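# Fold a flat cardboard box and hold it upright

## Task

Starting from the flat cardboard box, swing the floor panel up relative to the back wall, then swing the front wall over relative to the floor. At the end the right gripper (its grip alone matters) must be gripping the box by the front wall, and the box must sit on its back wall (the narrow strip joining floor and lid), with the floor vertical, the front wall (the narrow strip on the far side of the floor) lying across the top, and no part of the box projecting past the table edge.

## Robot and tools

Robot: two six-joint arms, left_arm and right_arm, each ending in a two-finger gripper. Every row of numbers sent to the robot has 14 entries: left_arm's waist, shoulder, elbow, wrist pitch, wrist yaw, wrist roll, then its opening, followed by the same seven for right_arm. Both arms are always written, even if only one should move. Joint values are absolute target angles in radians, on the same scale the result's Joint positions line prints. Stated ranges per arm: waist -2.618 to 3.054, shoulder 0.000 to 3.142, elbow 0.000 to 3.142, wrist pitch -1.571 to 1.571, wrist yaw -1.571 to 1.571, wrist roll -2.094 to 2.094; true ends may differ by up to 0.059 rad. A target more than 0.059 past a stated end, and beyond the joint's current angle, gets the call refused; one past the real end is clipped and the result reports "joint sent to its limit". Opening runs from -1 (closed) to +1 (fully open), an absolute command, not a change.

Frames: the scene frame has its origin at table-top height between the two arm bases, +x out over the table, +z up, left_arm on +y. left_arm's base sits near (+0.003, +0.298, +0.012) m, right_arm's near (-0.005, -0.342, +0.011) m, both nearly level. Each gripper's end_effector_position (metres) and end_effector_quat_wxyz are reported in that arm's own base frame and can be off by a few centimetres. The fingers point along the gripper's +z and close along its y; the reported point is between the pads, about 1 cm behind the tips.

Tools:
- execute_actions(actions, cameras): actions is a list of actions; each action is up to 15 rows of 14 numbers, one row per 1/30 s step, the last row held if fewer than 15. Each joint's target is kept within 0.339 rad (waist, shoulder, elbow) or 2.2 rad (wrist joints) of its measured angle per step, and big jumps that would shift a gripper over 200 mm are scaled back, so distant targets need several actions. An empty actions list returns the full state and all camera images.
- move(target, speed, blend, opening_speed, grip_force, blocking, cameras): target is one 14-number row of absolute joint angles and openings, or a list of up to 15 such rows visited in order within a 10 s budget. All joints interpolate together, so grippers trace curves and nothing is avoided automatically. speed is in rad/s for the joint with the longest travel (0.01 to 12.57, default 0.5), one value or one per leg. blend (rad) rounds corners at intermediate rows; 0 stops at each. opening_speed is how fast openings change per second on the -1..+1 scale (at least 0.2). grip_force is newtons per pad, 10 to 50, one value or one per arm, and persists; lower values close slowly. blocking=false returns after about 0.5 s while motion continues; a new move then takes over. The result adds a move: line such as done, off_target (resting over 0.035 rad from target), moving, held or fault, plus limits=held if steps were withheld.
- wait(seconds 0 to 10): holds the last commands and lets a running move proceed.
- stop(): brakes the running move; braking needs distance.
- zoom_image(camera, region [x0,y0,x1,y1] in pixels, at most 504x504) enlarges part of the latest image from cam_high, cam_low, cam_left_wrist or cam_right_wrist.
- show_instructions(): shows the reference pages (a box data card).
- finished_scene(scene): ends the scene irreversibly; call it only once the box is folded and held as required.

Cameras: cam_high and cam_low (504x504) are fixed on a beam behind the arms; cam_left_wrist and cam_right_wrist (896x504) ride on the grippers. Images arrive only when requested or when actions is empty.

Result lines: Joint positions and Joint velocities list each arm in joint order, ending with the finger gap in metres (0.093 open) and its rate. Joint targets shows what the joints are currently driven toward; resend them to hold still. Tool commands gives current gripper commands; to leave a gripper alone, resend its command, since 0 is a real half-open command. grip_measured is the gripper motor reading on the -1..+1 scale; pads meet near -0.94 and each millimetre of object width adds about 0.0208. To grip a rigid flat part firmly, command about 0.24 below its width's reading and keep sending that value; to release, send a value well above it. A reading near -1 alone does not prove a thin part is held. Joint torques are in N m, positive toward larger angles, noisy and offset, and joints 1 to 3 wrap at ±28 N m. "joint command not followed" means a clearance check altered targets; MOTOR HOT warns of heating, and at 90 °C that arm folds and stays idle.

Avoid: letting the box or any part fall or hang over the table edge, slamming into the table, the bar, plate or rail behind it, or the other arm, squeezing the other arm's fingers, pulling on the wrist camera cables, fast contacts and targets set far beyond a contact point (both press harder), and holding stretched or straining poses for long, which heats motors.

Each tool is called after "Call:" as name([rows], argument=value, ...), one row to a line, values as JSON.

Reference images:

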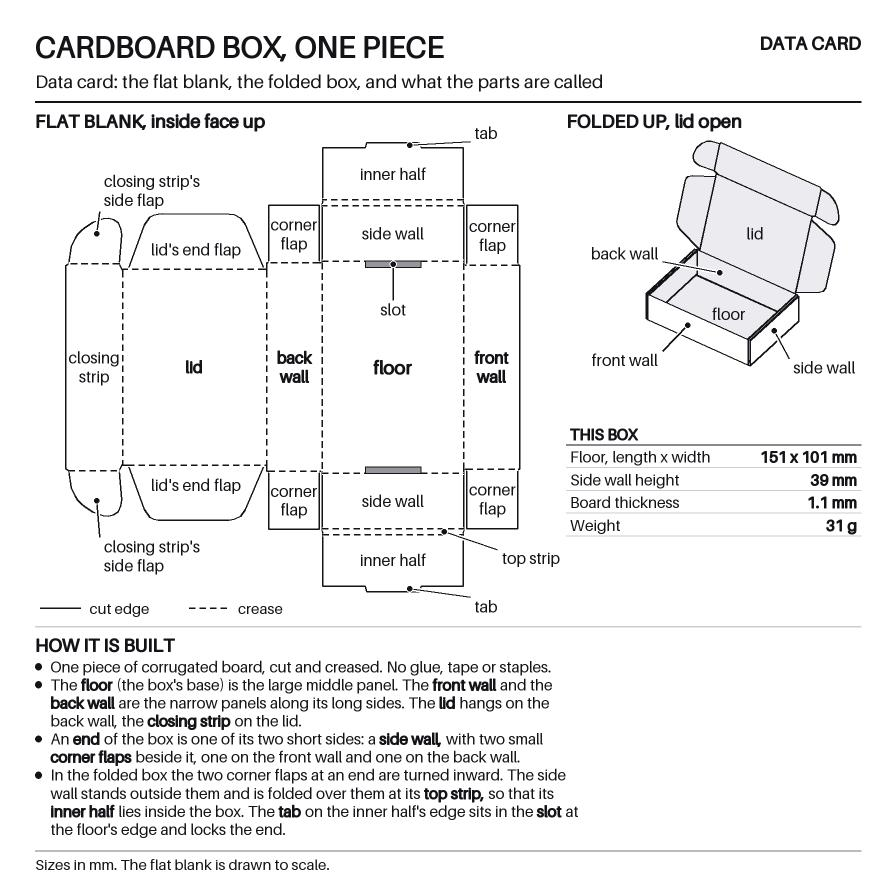

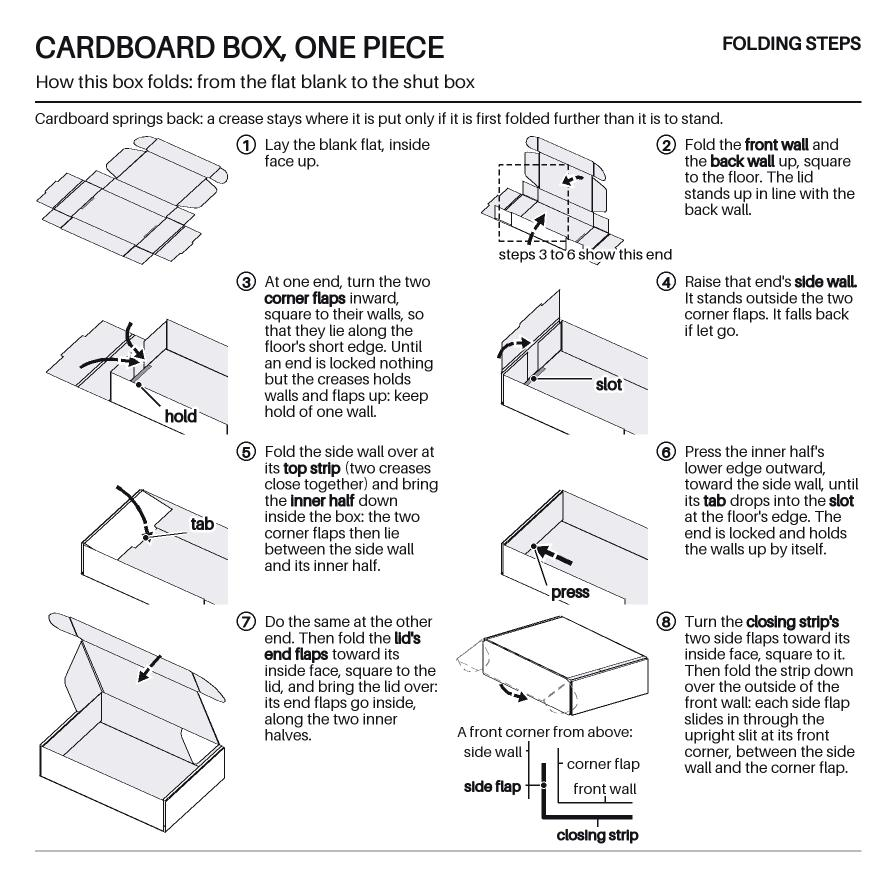

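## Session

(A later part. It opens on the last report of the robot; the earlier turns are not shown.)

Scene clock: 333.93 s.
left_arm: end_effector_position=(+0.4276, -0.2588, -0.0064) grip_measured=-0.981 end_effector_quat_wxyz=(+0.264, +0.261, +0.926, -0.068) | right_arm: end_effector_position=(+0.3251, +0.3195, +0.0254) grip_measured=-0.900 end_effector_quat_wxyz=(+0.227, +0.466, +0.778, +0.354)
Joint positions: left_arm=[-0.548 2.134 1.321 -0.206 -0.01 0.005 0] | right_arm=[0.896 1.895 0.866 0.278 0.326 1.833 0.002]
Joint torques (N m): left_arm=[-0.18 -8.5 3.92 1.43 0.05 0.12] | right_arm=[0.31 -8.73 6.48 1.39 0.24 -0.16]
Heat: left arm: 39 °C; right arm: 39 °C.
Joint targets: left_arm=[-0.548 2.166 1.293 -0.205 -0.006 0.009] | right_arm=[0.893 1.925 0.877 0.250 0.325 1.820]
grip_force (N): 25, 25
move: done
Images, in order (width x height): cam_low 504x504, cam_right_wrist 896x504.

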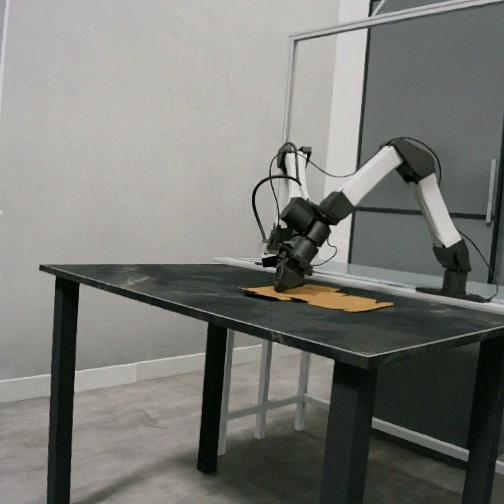

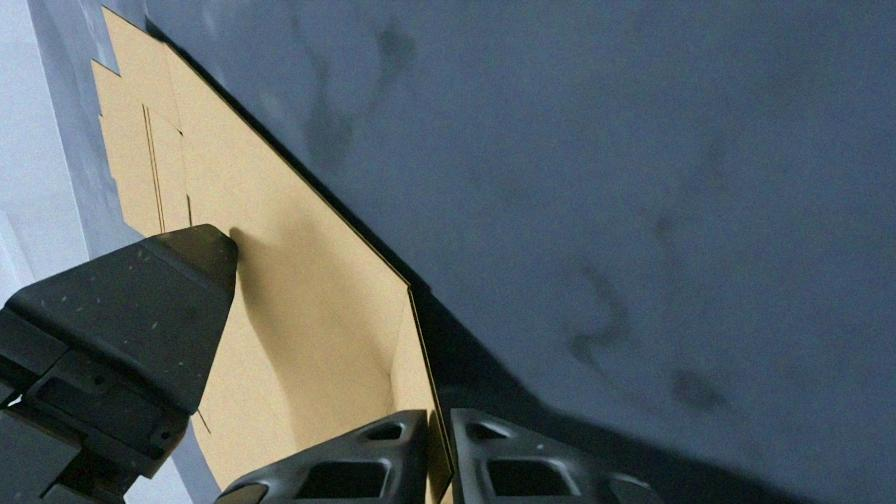

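Call:
move([
  [-0.548, 2.165, 1.293, -0.205, 0, 0, -1, 1.005, 1.996, 1.095, -0.058, 0.608, 1.702, -1],
  [-0.548, 2.165, 1.293, -0.205, 0, 0, -1, 1.096, 2.144, 1.337, -0.355, 0.865, 1.631, -1],
], speed=0.3, blend=0.04, cameras=["cam_right_wrist", "cam_low", "cam_left_wrist"])

Call:
zoom_image(camera="cam_low", region=[230, 230, 400, 330])

Scene clock: 363.07 s.
left_arm: end_effector_position=(+0.4278, -0.2598, -0.0060) grip_measured=-0.981 end_effector_quat_wxyz=(+0.264, +0.257, +0.927, -0.074) | right_arm: end_effector_position=(+0.3269, +0.3389, +0.0404) grip_measured=-0.975 end_effector_quat_wxyz=(+0.435, +0.344, +0.823, +0.124)
Joint positions: left_arm=[-0.546 2.134 1.321 -0.203 -0.001 -0.004 0] | right_arm=[1.075 2.113 1.314 -0.305 0.848 1.653 0]
Joint torques (N m): left_arm=[-0.49 -8.69 3.88 1.38 0.07 0] | right_arm=[2.54 -11.15 7.68 0.48 0.67 -0.24]
Heat: left arm: 36 °C; right arm: 39 °C.
Joint targets: left_arm=[-0.550 2.164 1.293 -0.206 0.008 -0.009] | right_arm=[1.096 2.145 1.337 -0.354 0.856 1.630]
grip_force (N): 25, 25
move: off_target (right_arm); right_arm: the wrist pitch is farthest, 0.050 rad from its target
Images, in order (width x height): cam_low 504x504, cam_left_wrist 896x504, cam_right_wrist 896x504.

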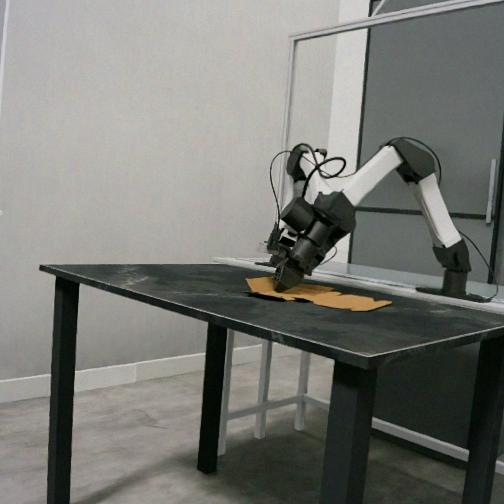

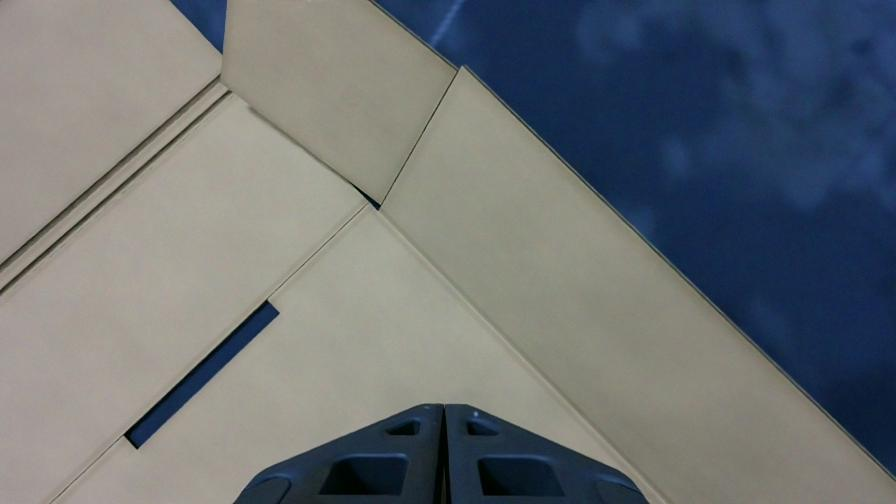

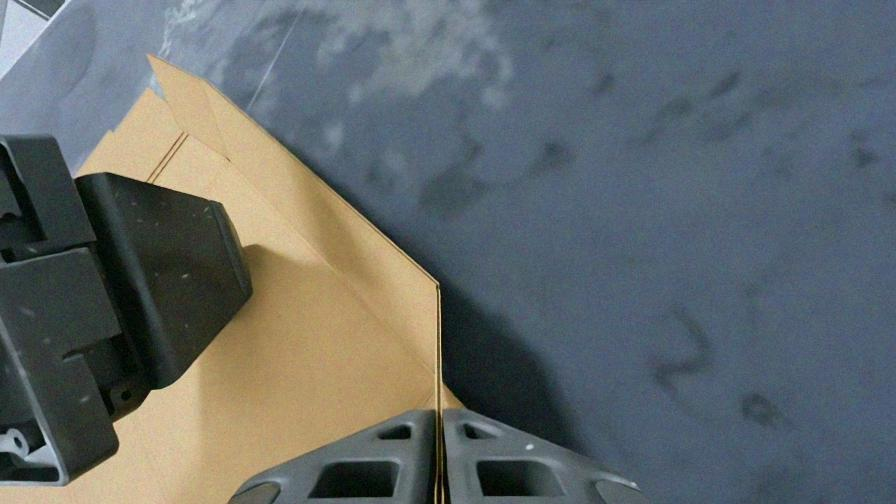

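Scaled by 2.965 from the camera's 504x504 image, which has a finer 720x720 frame.

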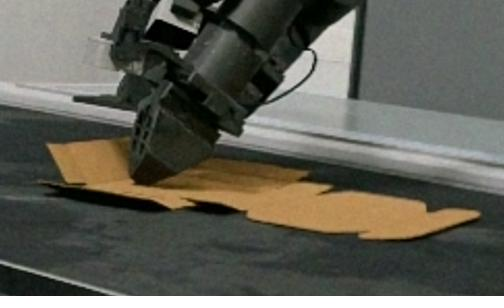

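Call:
move([
  [-0.548, 2.165, 1.293, -0.205, 0, 0, -1, 1.158, 2.348, 1.615, -0.687, 1.10, 1.66, -1],
  [-0.548, 2.165, 1.293, -0.205, 0, 0, -1, 1.201, 2.548, 1.877, -1.02, 1.263, 1.69, -1],
], speed=0.35, blend=0.04, cameras=["cam_right_wrist", "cam_low", "cam_left_wrist", "cam_high"])

Call:
zoom_image(camera="cam_low", region=[230, 230, 400, 330])

Scene clock: 381.10 s.
left_arm: end_effector_position=(+0.4295, -0.2594, -0.0052) grip_measured=-0.981 end_effector_quat_wxyz=(+0.267, +0.256, +0.926, -0.073) | right_arm: end_effector_position=(+0.3199, +0.3620, +0.0333) grip_measured=-0.975 end_effector_quat_wxyz=(+0.565, +0.190, +0.796, -0.101)
Joint positions: left_arm=[-0.545 2.134 1.321 -0.197 -0.004 -0.004 0] | right_arm=[1.181 2.515 1.851 -0.963 1.222 1.688 0]
Joint torques (N m): left_arm=[-0.27 -8.58 3.92 1.37 0 0.11] | right_arm=[2.4 -14.04 7.53 -0.46 1.16 0.01]
Motor temperatures (°C): left_arm=[21 35 29 29 23 22 21] | right_arm=[22 41 39 32 23 23 22]
Heat: left arm: 35 °C; right arm: 41 °C.
Joint targets: left_arm=[-0.546 2.165 1.293 -0.204 -0.004 0.000] | right_arm=[1.201 2.548 1.877 -1.012 1.263 1.691]
grip_force (N): 25, 25
move: off_target (right_arm); right_arm: the wrist pitch is farthest, 0.057 rad from its target

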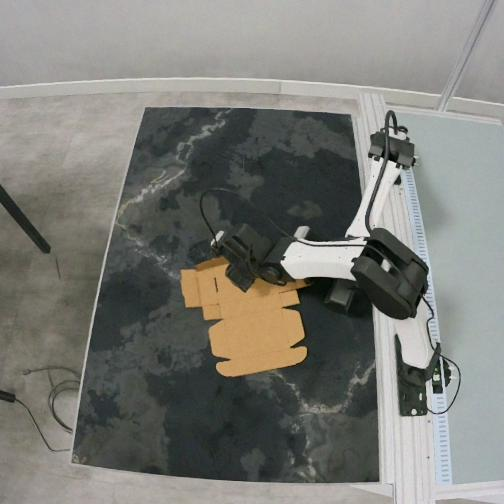

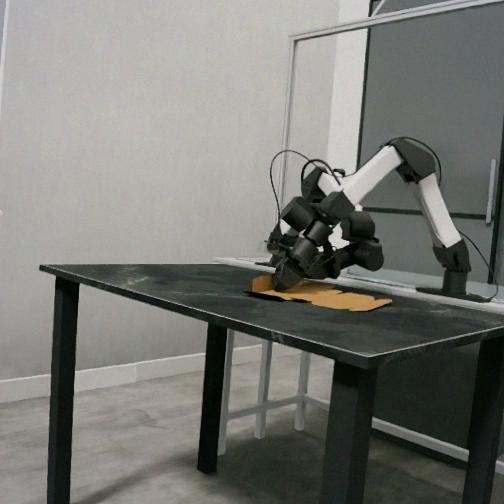

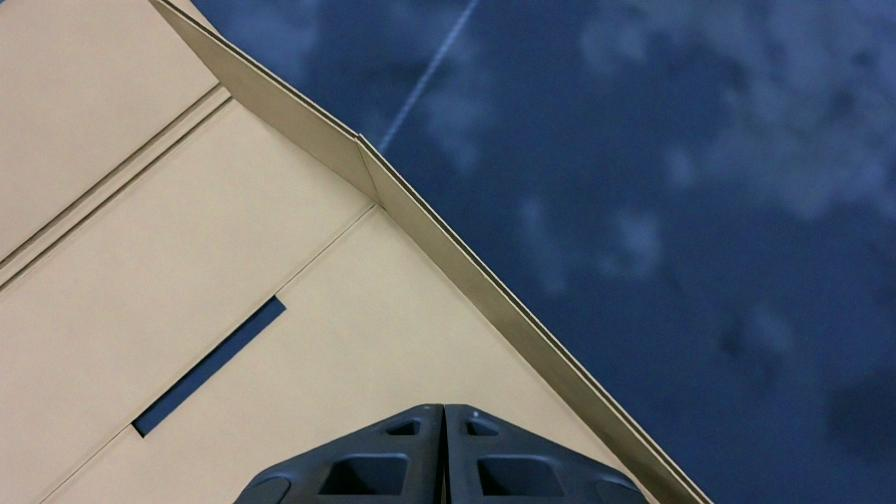

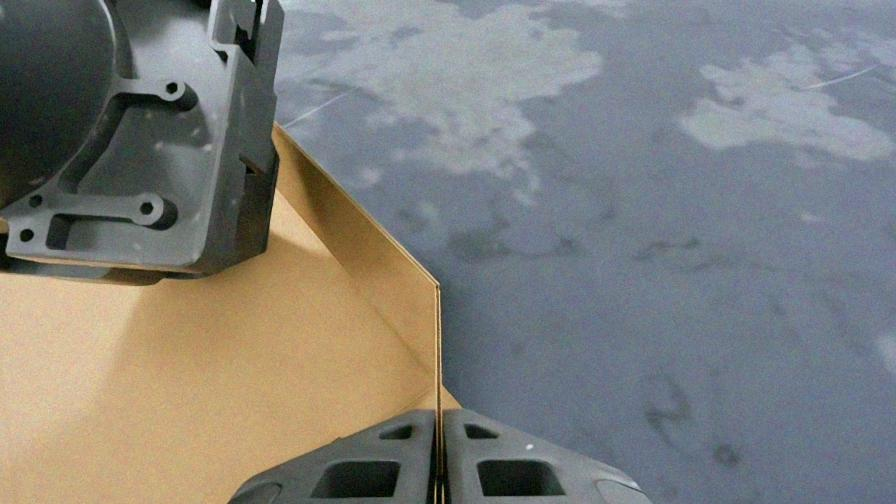

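Scaled by 2.965 from the camera's 504x504 image, which has a finer 720x720 frame.

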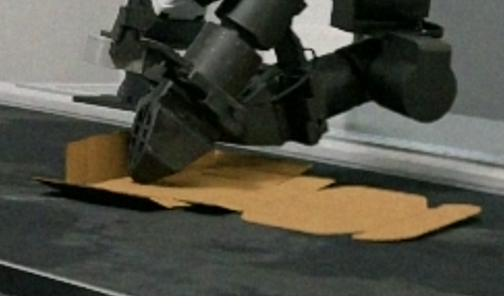

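Call:
move([
  [-0.546, 1.91, 1.41, -0.4, 0, 0, -1, 1.201, 2.548, 1.877, -1.012, 1.263, 1.691, -1],
  [-0.803, 2.47, 2.262, -1.16, -0.614, -0.85, 0.1, 1.201, 2.548, 1.877, -1.012, 1.263, 1.691, -1],
], speed=[0.5, 0.7], blend=[0.03, 0], cameras=["all"])

Call:
zoom_image(camera="cam_low", region=[230, 230, 400, 330])

Scene clock: 402.83 s.
left_arm: end_effector_position=(+0.4239, -0.3157, +0.0768) grip_measured=+0.097 end_effector_quat_wxyz=(+0.280, -0.032, +0.951, +0.125) | right_arm: end_effector_position=(+0.3156, +0.3618, +0.0374) grip_measured=-0.975 end_effector_quat_wxyz=(+0.570, +0.175, +0.795, -0.112)
Joint positions: left_arm=[-0.819 2.453 2.23 -1.14 -0.593 -0.823 0.05] | right_arm=[1.192 2.515 1.856 -1 1.239 1.687 0]
Joint torques (N m): left_arm=[0.2 -12.18 8.95 0.49 -0.48 -0.11] | right_arm=[1.4 -13.97 7.1 -0.18 1 0.01]
Heat: left arm: 36 °C; right arm: 43 °C.
Joint targets: left_arm=[-0.815 2.471 2.263 -1.161 -0.609 -0.840] | right_arm=[1.201 2.548 1.877 -1.020 1.264 1.690]
grip_force (N): 25, 25
move: done

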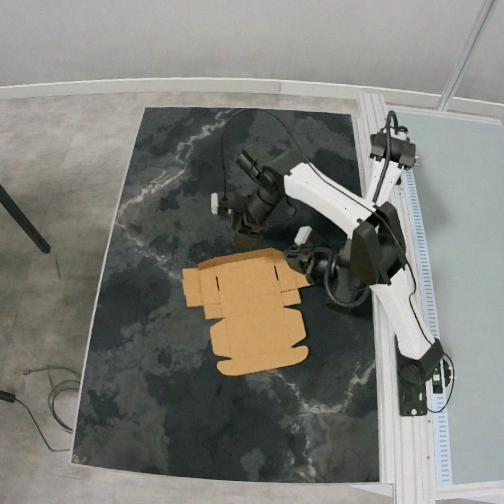

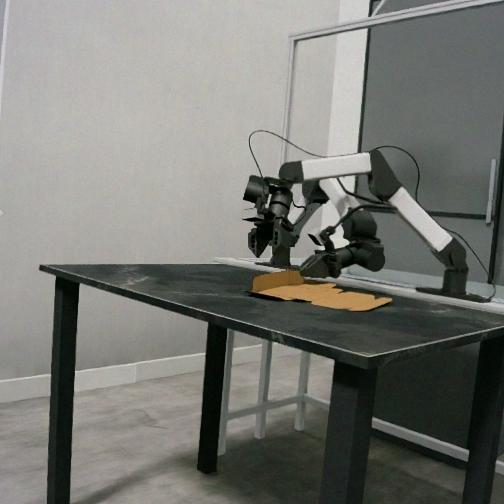

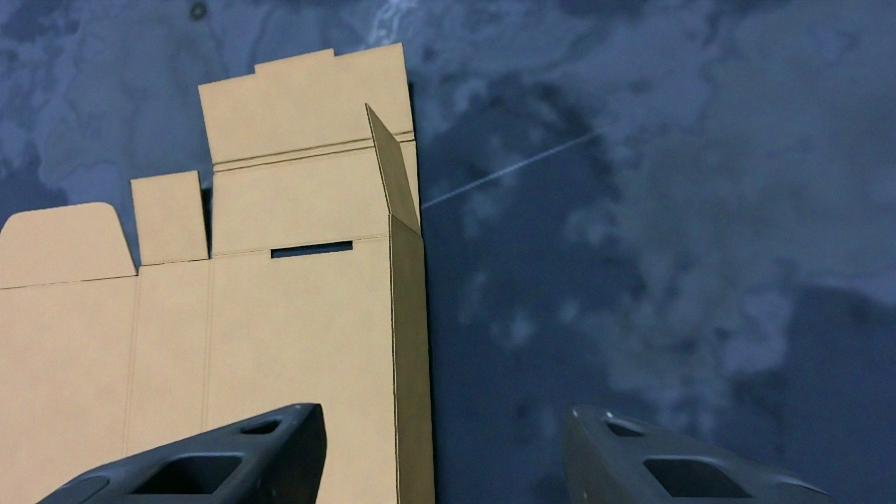

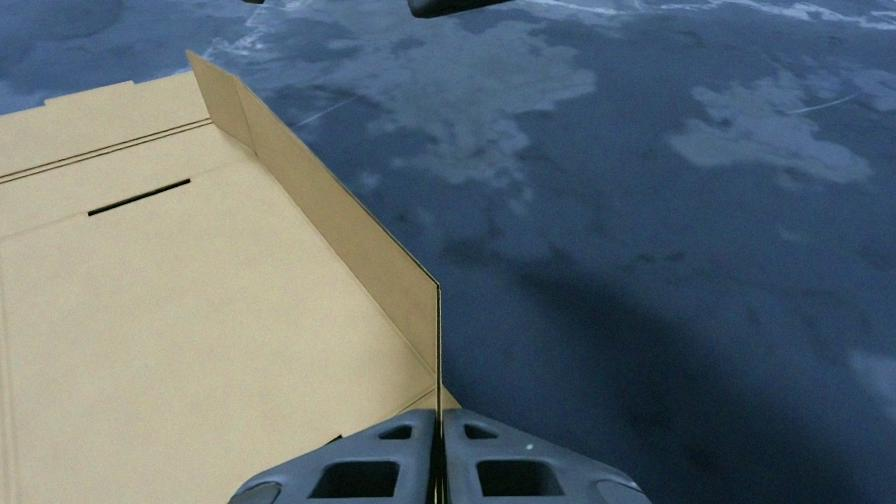

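Scaled by 2.965 from the camera's 504x504 image, which has a finer 720x720 frame.

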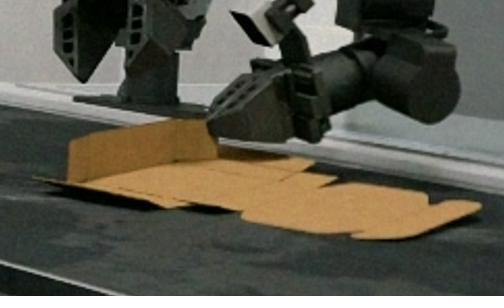

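Call:
move([
  [-0.64, 2.43, 2.28, -1.24, -0.2, -0.80, 0.1, 1.201, 2.548, 1.877, -1.02, 1.264, 1.690, -1],
  [-0.618, 2.515, 2.13, -1.015, -0.182, -0.805, 0.1, 1.201, 2.548, 1.877, -1.02, 1.264, 1.690, -1],
], speed=[0.5, 0.25], blend=[0.02, 0], cameras=["cam_left_wrist", "cam_low", "cam_right_wrist"])

Call:
zoom_image(camera="cam_low", region=[230, 230, 400, 330])

Scene clock: 417.93 s.
left_arm: end_effector_position=(+0.4425, -0.2807, +0.0074) grip_measured=+0.097 end_effector_quat_wxyz=(+0.128, -0.102, +0.986, +0.016) | right_arm: end_effector_position=(+0.3156, +0.3618, +0.0374) grip_measured=-0.975 end_effector_quat_wxyz=(+0.570, +0.175, +0.795, -0.111)
Joint positions: left_arm=[-0.627 2.499 2.144 -1.044 -0.194 -0.817 0.05] | right_arm=[1.192 2.515 1.856 -1 1.239 1.688 0]
Joint torques (N m): left_arm=[0.59 -12.62 5.09 0.9 -0.01 0.2] | right_arm=[1.43 -13.97 7.1 -0.18 0.99 0.02]
Motor temperatures (°C): left_arm=[21 40 31 28 23 22 21] | right_arm=[22 44 37 30 24 22 22]
Heat: left arm: 40 °C; right arm: 44 °C.
Joint targets: left_arm=[-0.619 2.514 2.129 -1.014 -0.182 -0.805] | right_arm=[1.201 2.548 1.877 -1.020 1.264 1.692]
grip_force (N): 25, 25
move: done
Images, in order (width x height): cam_low 504x504, cam_left_wrist 896x504, cam_right_wrist 896x504.

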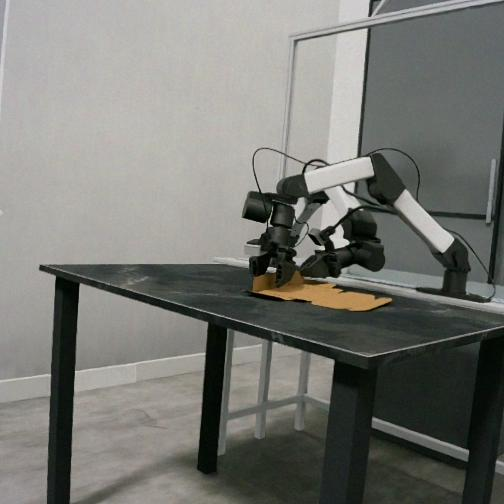

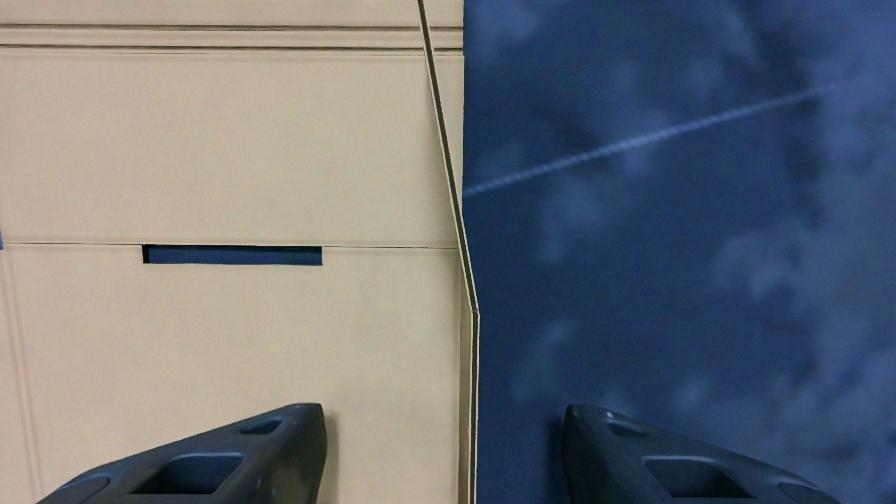

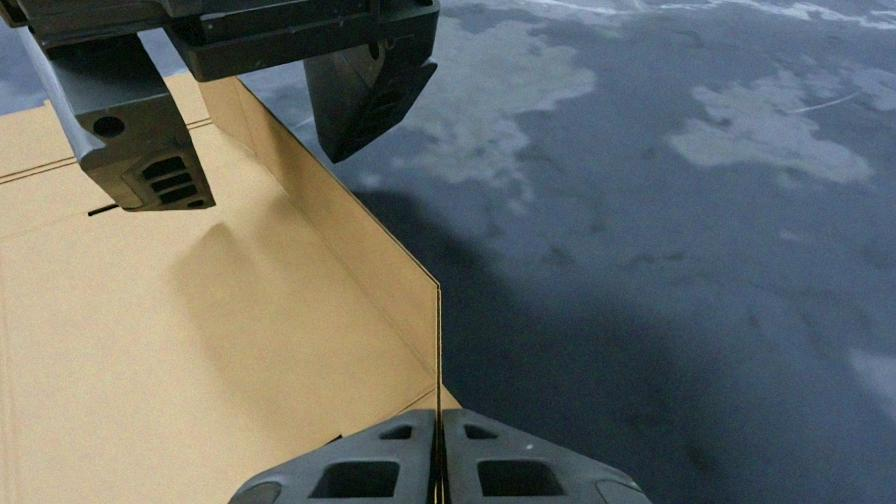

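Scaled by 2.965 from the camera's 504x504 image, which has a finer 720x720 frame.

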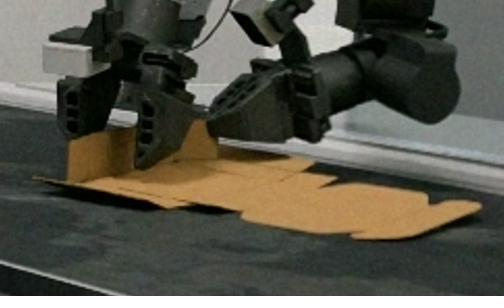

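Call:
move(target=[-0.626, 2.515, 2.13, -1.015, -0.182, -0.805, -1, 1.201, 2.548, 1.877, -1.02, 1.264, 1.690, -1], grip_force=[30, 30], cameras=["cam_left_wrist", "cam_low", "cam_right_wrist"])

Call:
zoom_image(camera="cam_low", region=[230, 230, 400, 330])

Scene clock: 422.80 s.
left_arm: end_effector_position=(+0.4432, -0.2822, +0.0075) grip_measured=-0.975 end_effector_quat_wxyz=(+0.129, -0.108, +0.986, +0.011) | right_arm: end_effector_position=(+0.3158, +0.3623, +0.0373) grip_measured=-0.975 end_effector_quat_wxyz=(+0.570, +0.173, +0.795, -0.112)
Joint positions: left_arm=[-0.627 2.499 2.144 -1.038 -0.19 -0.828 0] | right_arm=[1.192 2.515 1.856 -0.995 1.239 1.679 0]
Joint torques (N m): left_arm=[0.03 -12.57 5.09 0.85 -0.07 0.2] | right_arm=[1.43 -13.98 7.12 -0.17 1 0]
Heat: left arm: 40 °C; right arm: 44 °C.
Joint targets: left_arm=[-0.626 2.515 2.130 -1.016 -0.183 -0.816] | right_arm=[1.201 2.548 1.877 -1.015 1.264 1.681]
grip_force (N): 30, 30
move: done
Images, in order (width x height): cam_low 504x504, cam_left_wrist 896x504, cam_right_wrist 896x504.

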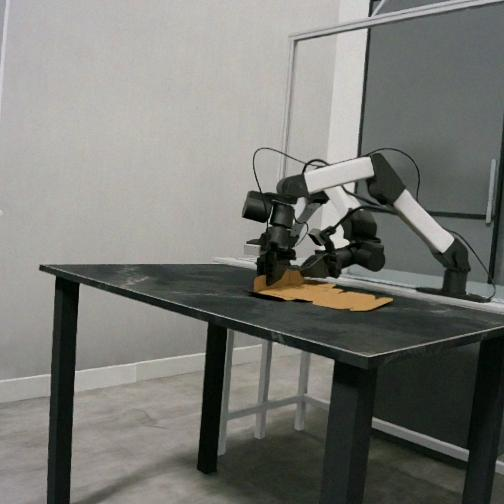

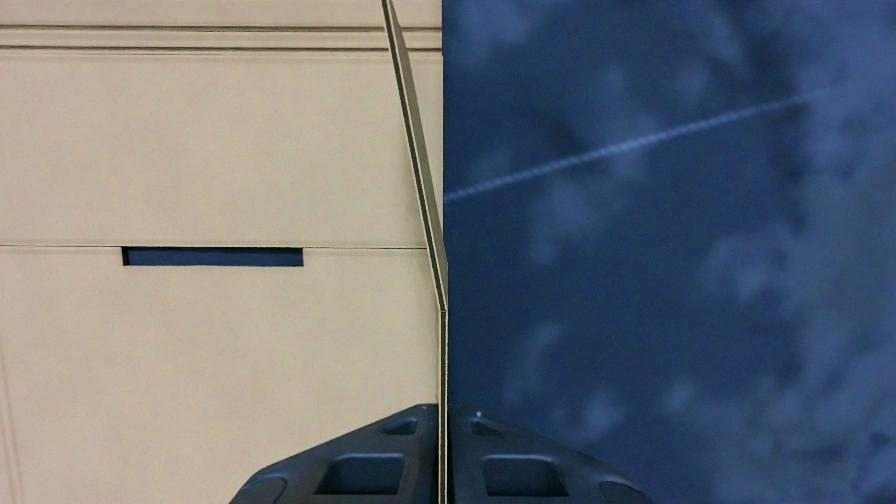

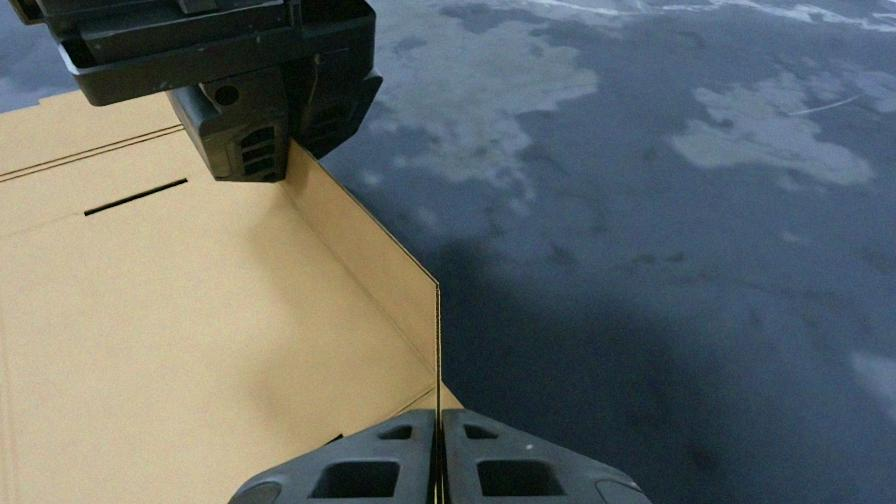

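Scaled by 2.965 from the camera's 504x504 image, which has a finer 720x720 frame.

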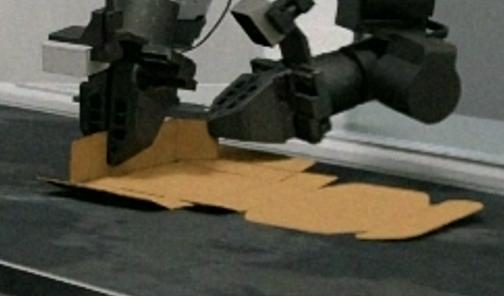

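Call:
move([
  [-0.626, 2.515, 2.13, -1.016, -0.183, -0.816, -1, 1.201, 2.548, 1.877, -1.015, 1.264, 1.681, -0.25],
  [-0.626, 2.515, 2.13, -1.016, -0.183, -0.816, -1, 1.25, 2.57, 1.985, -1.24, 1.24, 1.69, -0.25],
  [-0.626, 2.515, 2.13, -1.016, -0.183, -0.816, -1, 1.38, 1.815, 0.82, 0.385, 1.093, 0.0, -0.25],
], speed=[0.4, 0.4, 1.0], blend=[0, 0.05, 0], cameras=["cam_left_wrist", "cam_low", "cam_high", "cam_right_wrist"])

Call:
zoom_image(camera="cam_low", region=[230, 230, 400, 330])

Scene clock: 449.90 s.
left_arm: end_effector_position=(+0.4432, -0.2822, +0.0075) grip_measured=-0.978 end_effector_quat_wxyz=(+0.129, -0.102, +0.986, +0.012) | right_arm: end_effector_position=(+0.2248, +0.3500, +0.0974) grip_measured=-0.251 end_effector_quat_wxyz=(+0.587, -0.306, +0.737, -0.137)
Joint positions: left_arm=[-0.627 2.499 2.144 -1.038 -0.19 -0.817 0] | right_arm=[1.373 1.851 0.831 0.342 1.118 0.004 0.033]
Joint torques (N m): left_arm=[0.02 -12.52 5.12 0.86 -0.06 0.19] | right_arm=[1.36 -14.82 4.6 1.94 0.19 -0.03]
Heat: left arm: 41 °C; right arm: 48 °C.
Joint targets: left_arm=[-0.626 2.515 2.130 -1.016 -0.183 -0.805] | right_arm=[1.381 1.814 0.819 0.380 1.092 -0.001]
grip_force (N): 30, 30
move: off_target (right_arm); right_arm: the wrist pitch is farthest, 0.043 rad from its target

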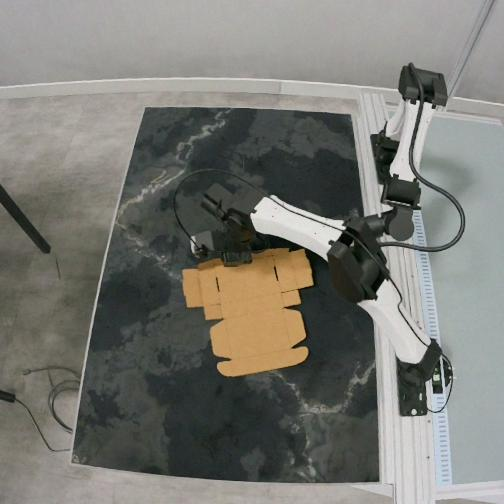

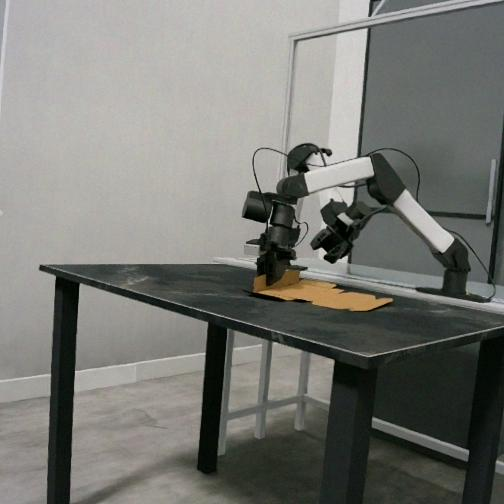

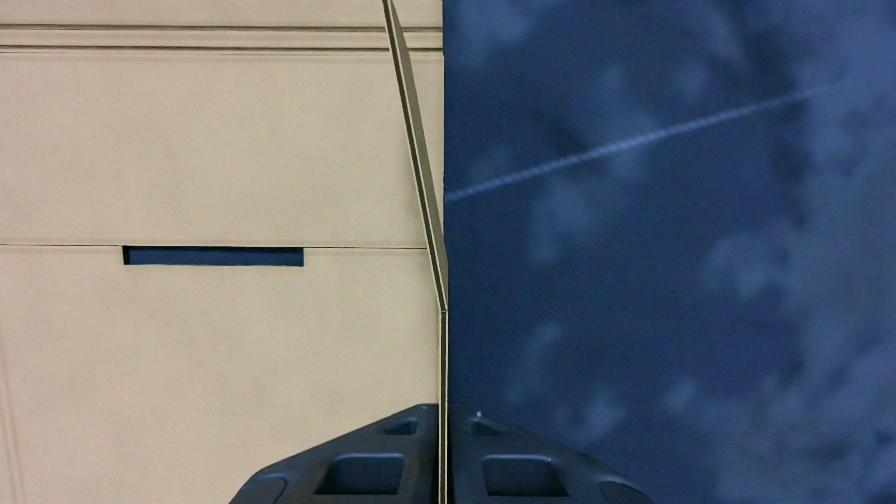

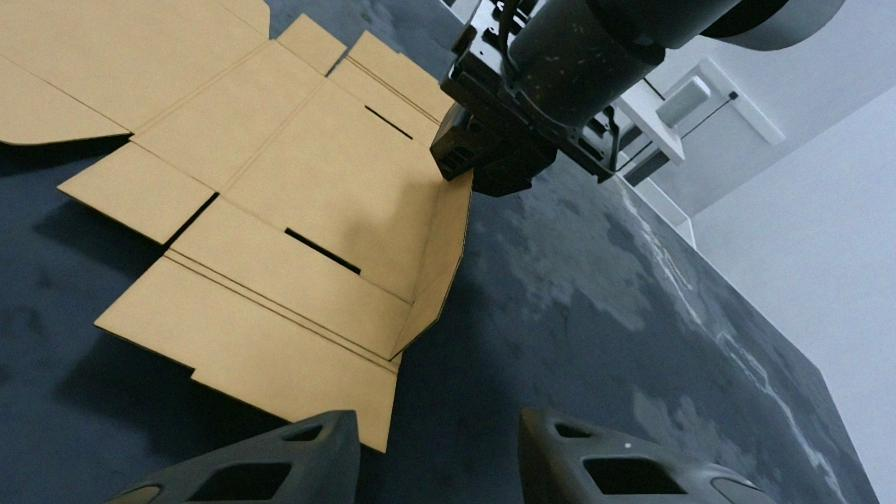

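Scaled by 2.965 from the camera's 504x504 image, which has a finer 720x720 frame.

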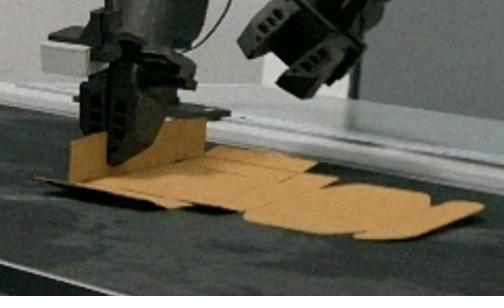

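Call:
move(target=[-0.452, 2.045, 1.455, -0.40, 0.234, -0.819, -1, 1.381, 1.814, 0.819, 0.38, 1.092, -0.001, -0.25], speed=0.35, cameras=["cam_left_wrist", "cam_low", "cam_high", "cam_right_wrist"])

Call:
zoom_image(camera="cam_low", region=[230, 230, 400, 330])

Scene clock: 462.47 s.
left_arm: end_effector_position=(+0.4409, -0.2475, +0.0503) grip_measured=-0.978 end_effector_quat_wxyz=(+0.150, -0.156, +0.947, -0.237) | right_arm: end_effector_position=(+0.2248, +0.3500, +0.0974) grip_measured=-0.251 end_effector_quat_wxyz=(+0.587, -0.306, +0.737, -0.137)
Joint positions: left_arm=[-0.442 2.074 1.474 -0.439 0.211 -0.826 0] | right_arm=[1.373 1.851 0.831 0.342 1.118 0.003 0.033]
Joint torques (N m): left_arm=[0.18 -13.89 5.09 1.71 0.21 0.08] | right_arm=[1.35 -14.83 4.63 1.97 0.2 -0.02]
Motor temperatures (°C): left_arm=[21 43 30 28 23 22 21] | right_arm=[21 51 37 31 23 22 22]
Heat: left arm: 43 °C; right arm: 51 °C.
Joint targets: left_arm=[-0.438 2.046 1.456 -0.400 0.225 -0.828] | right_arm=[1.381 1.814 0.819 0.379 1.092 -0.002]
grip_force (N): 30, 30
move: off_target (left_arm, right_arm); left_arm: the wrist pitch is farthest, 0.039 rad from its target; right_arm: the wrist pitch is farthest, 0.038 rad from its target

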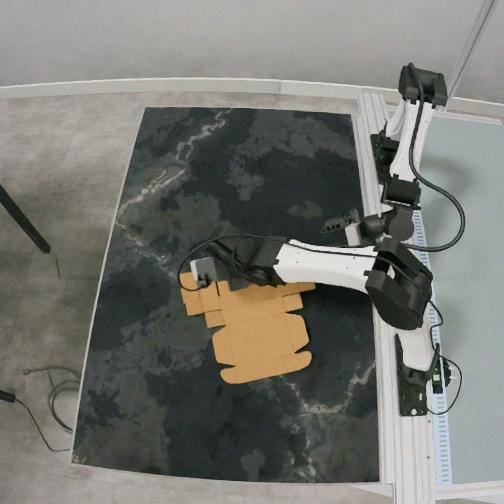

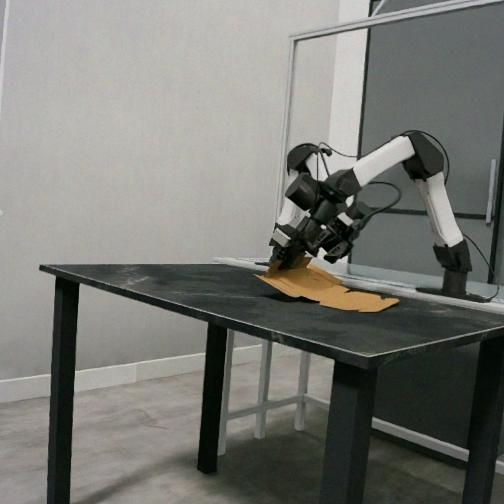

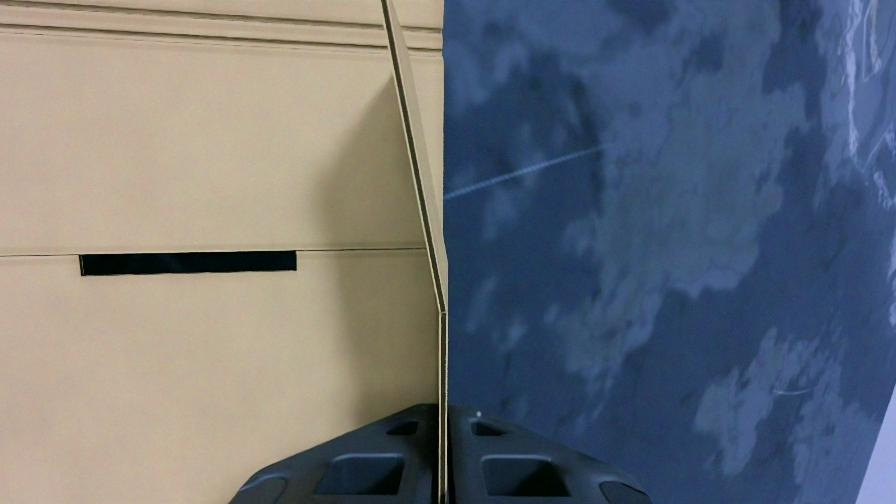

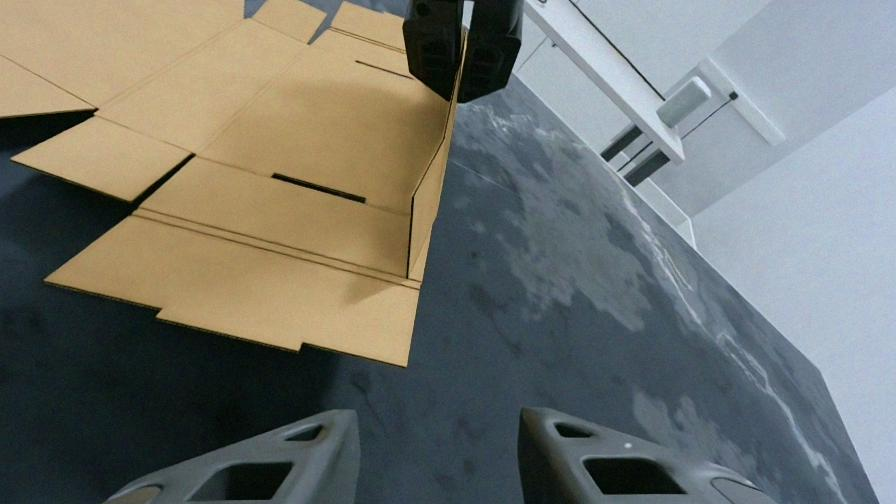

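Scaled by 2.965 from the camera's 504x504 image, which has a finer 720x720 frame.

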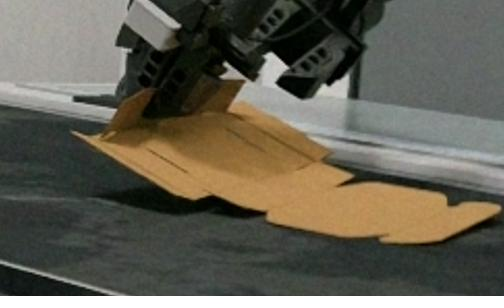

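Call:
move(target=[-0.225, 1.885, 0.99, 0.25, 0.714, -0.958, -1, 1.381, 1.814, 0.819, 0.38, 1.092, -0.001, -0.25], speed=0.4, cameras=["cam_left_wrist", "cam_low", "cam_high", "cam_right_wrist"])

Call:
zoom_image(camera="cam_low", region=[230, 230, 400, 330])

Scene clock: 466.03 s.
left_arm: end_effector_position=(+0.4256, -0.2110, +0.0774) grip_measured=-0.978 end_effector_quat_wxyz=(+0.161, -0.160, +0.848, -0.479) | right_arm: end_effector_position=(+0.2247, +0.3503, +0.0974) grip_measured=-0.251 end_effector_quat_wxyz=(+0.587, -0.306, +0.737, -0.136)
Joint positions: left_arm=[-0.23 1.91 1.006 0.21 0.699 -0.941 0] | right_arm=[1.373 1.851 0.831 0.344 1.116 0.003 0.033]
Joint torques (N m): left_arm=[0.27 -11.89 4.78 2.14 0.36 -0.05] | right_arm=[1.33 -14.83 4.62 1.97 0.2 -0.01]
Heat: left arm: 43 °C; right arm: 51 °C.
Joint targets: left_arm=[-0.225 1.884 0.989 0.250 0.714 -0.959] | right_arm=[1.381 1.814 0.819 0.381 1.091 -0.001]
grip_force (N): 30, 30
move: off_target (left_arm, right_arm); left_arm: the wrist pitch is farthest, 0.040 rad from its target; right_arm: the shoulder is farthest, 0.037 rad from its target

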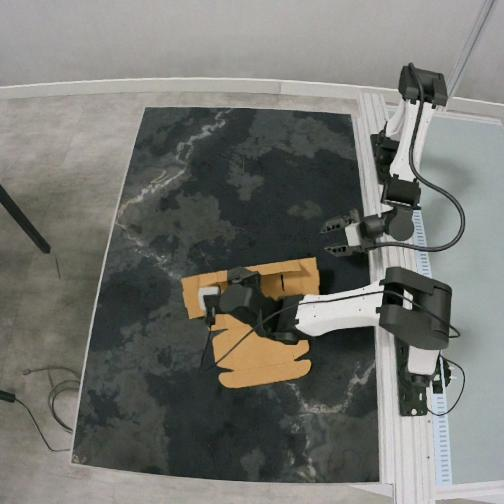

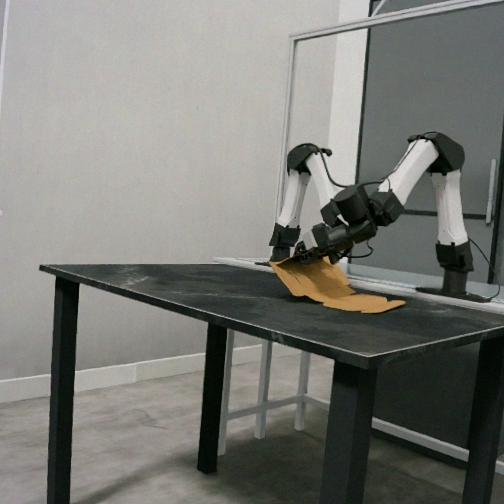

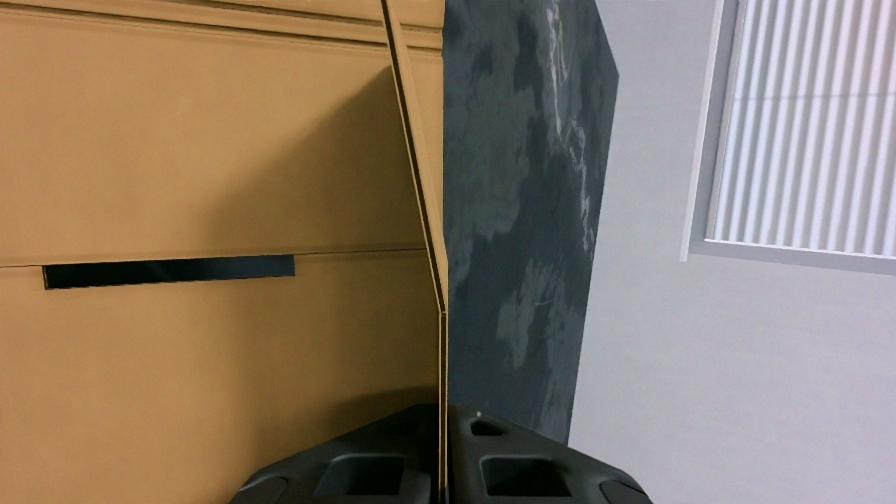

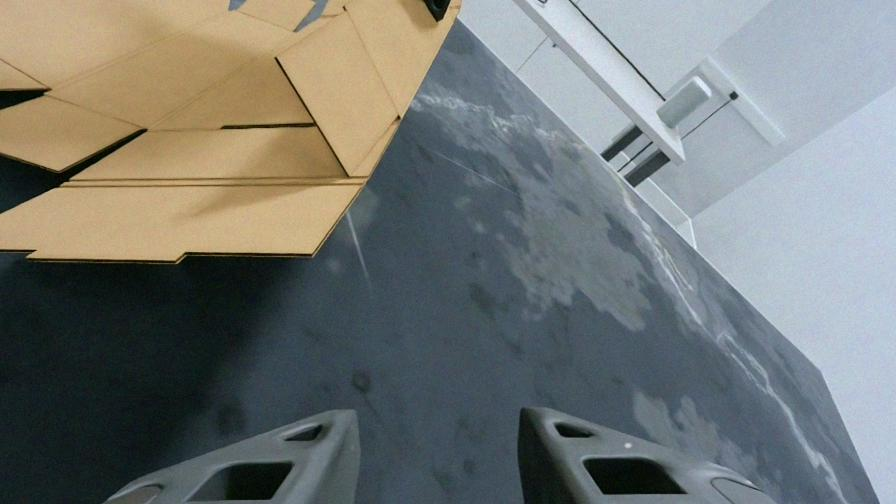

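Scaled by 2.965 from the camera's 504x504 image, which has a finer 720x720 frame.

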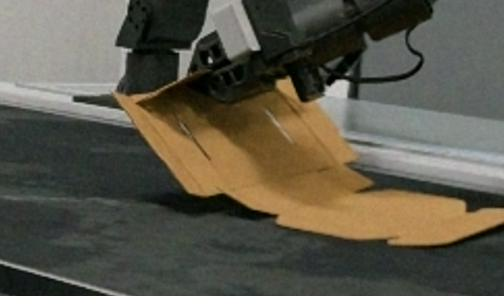

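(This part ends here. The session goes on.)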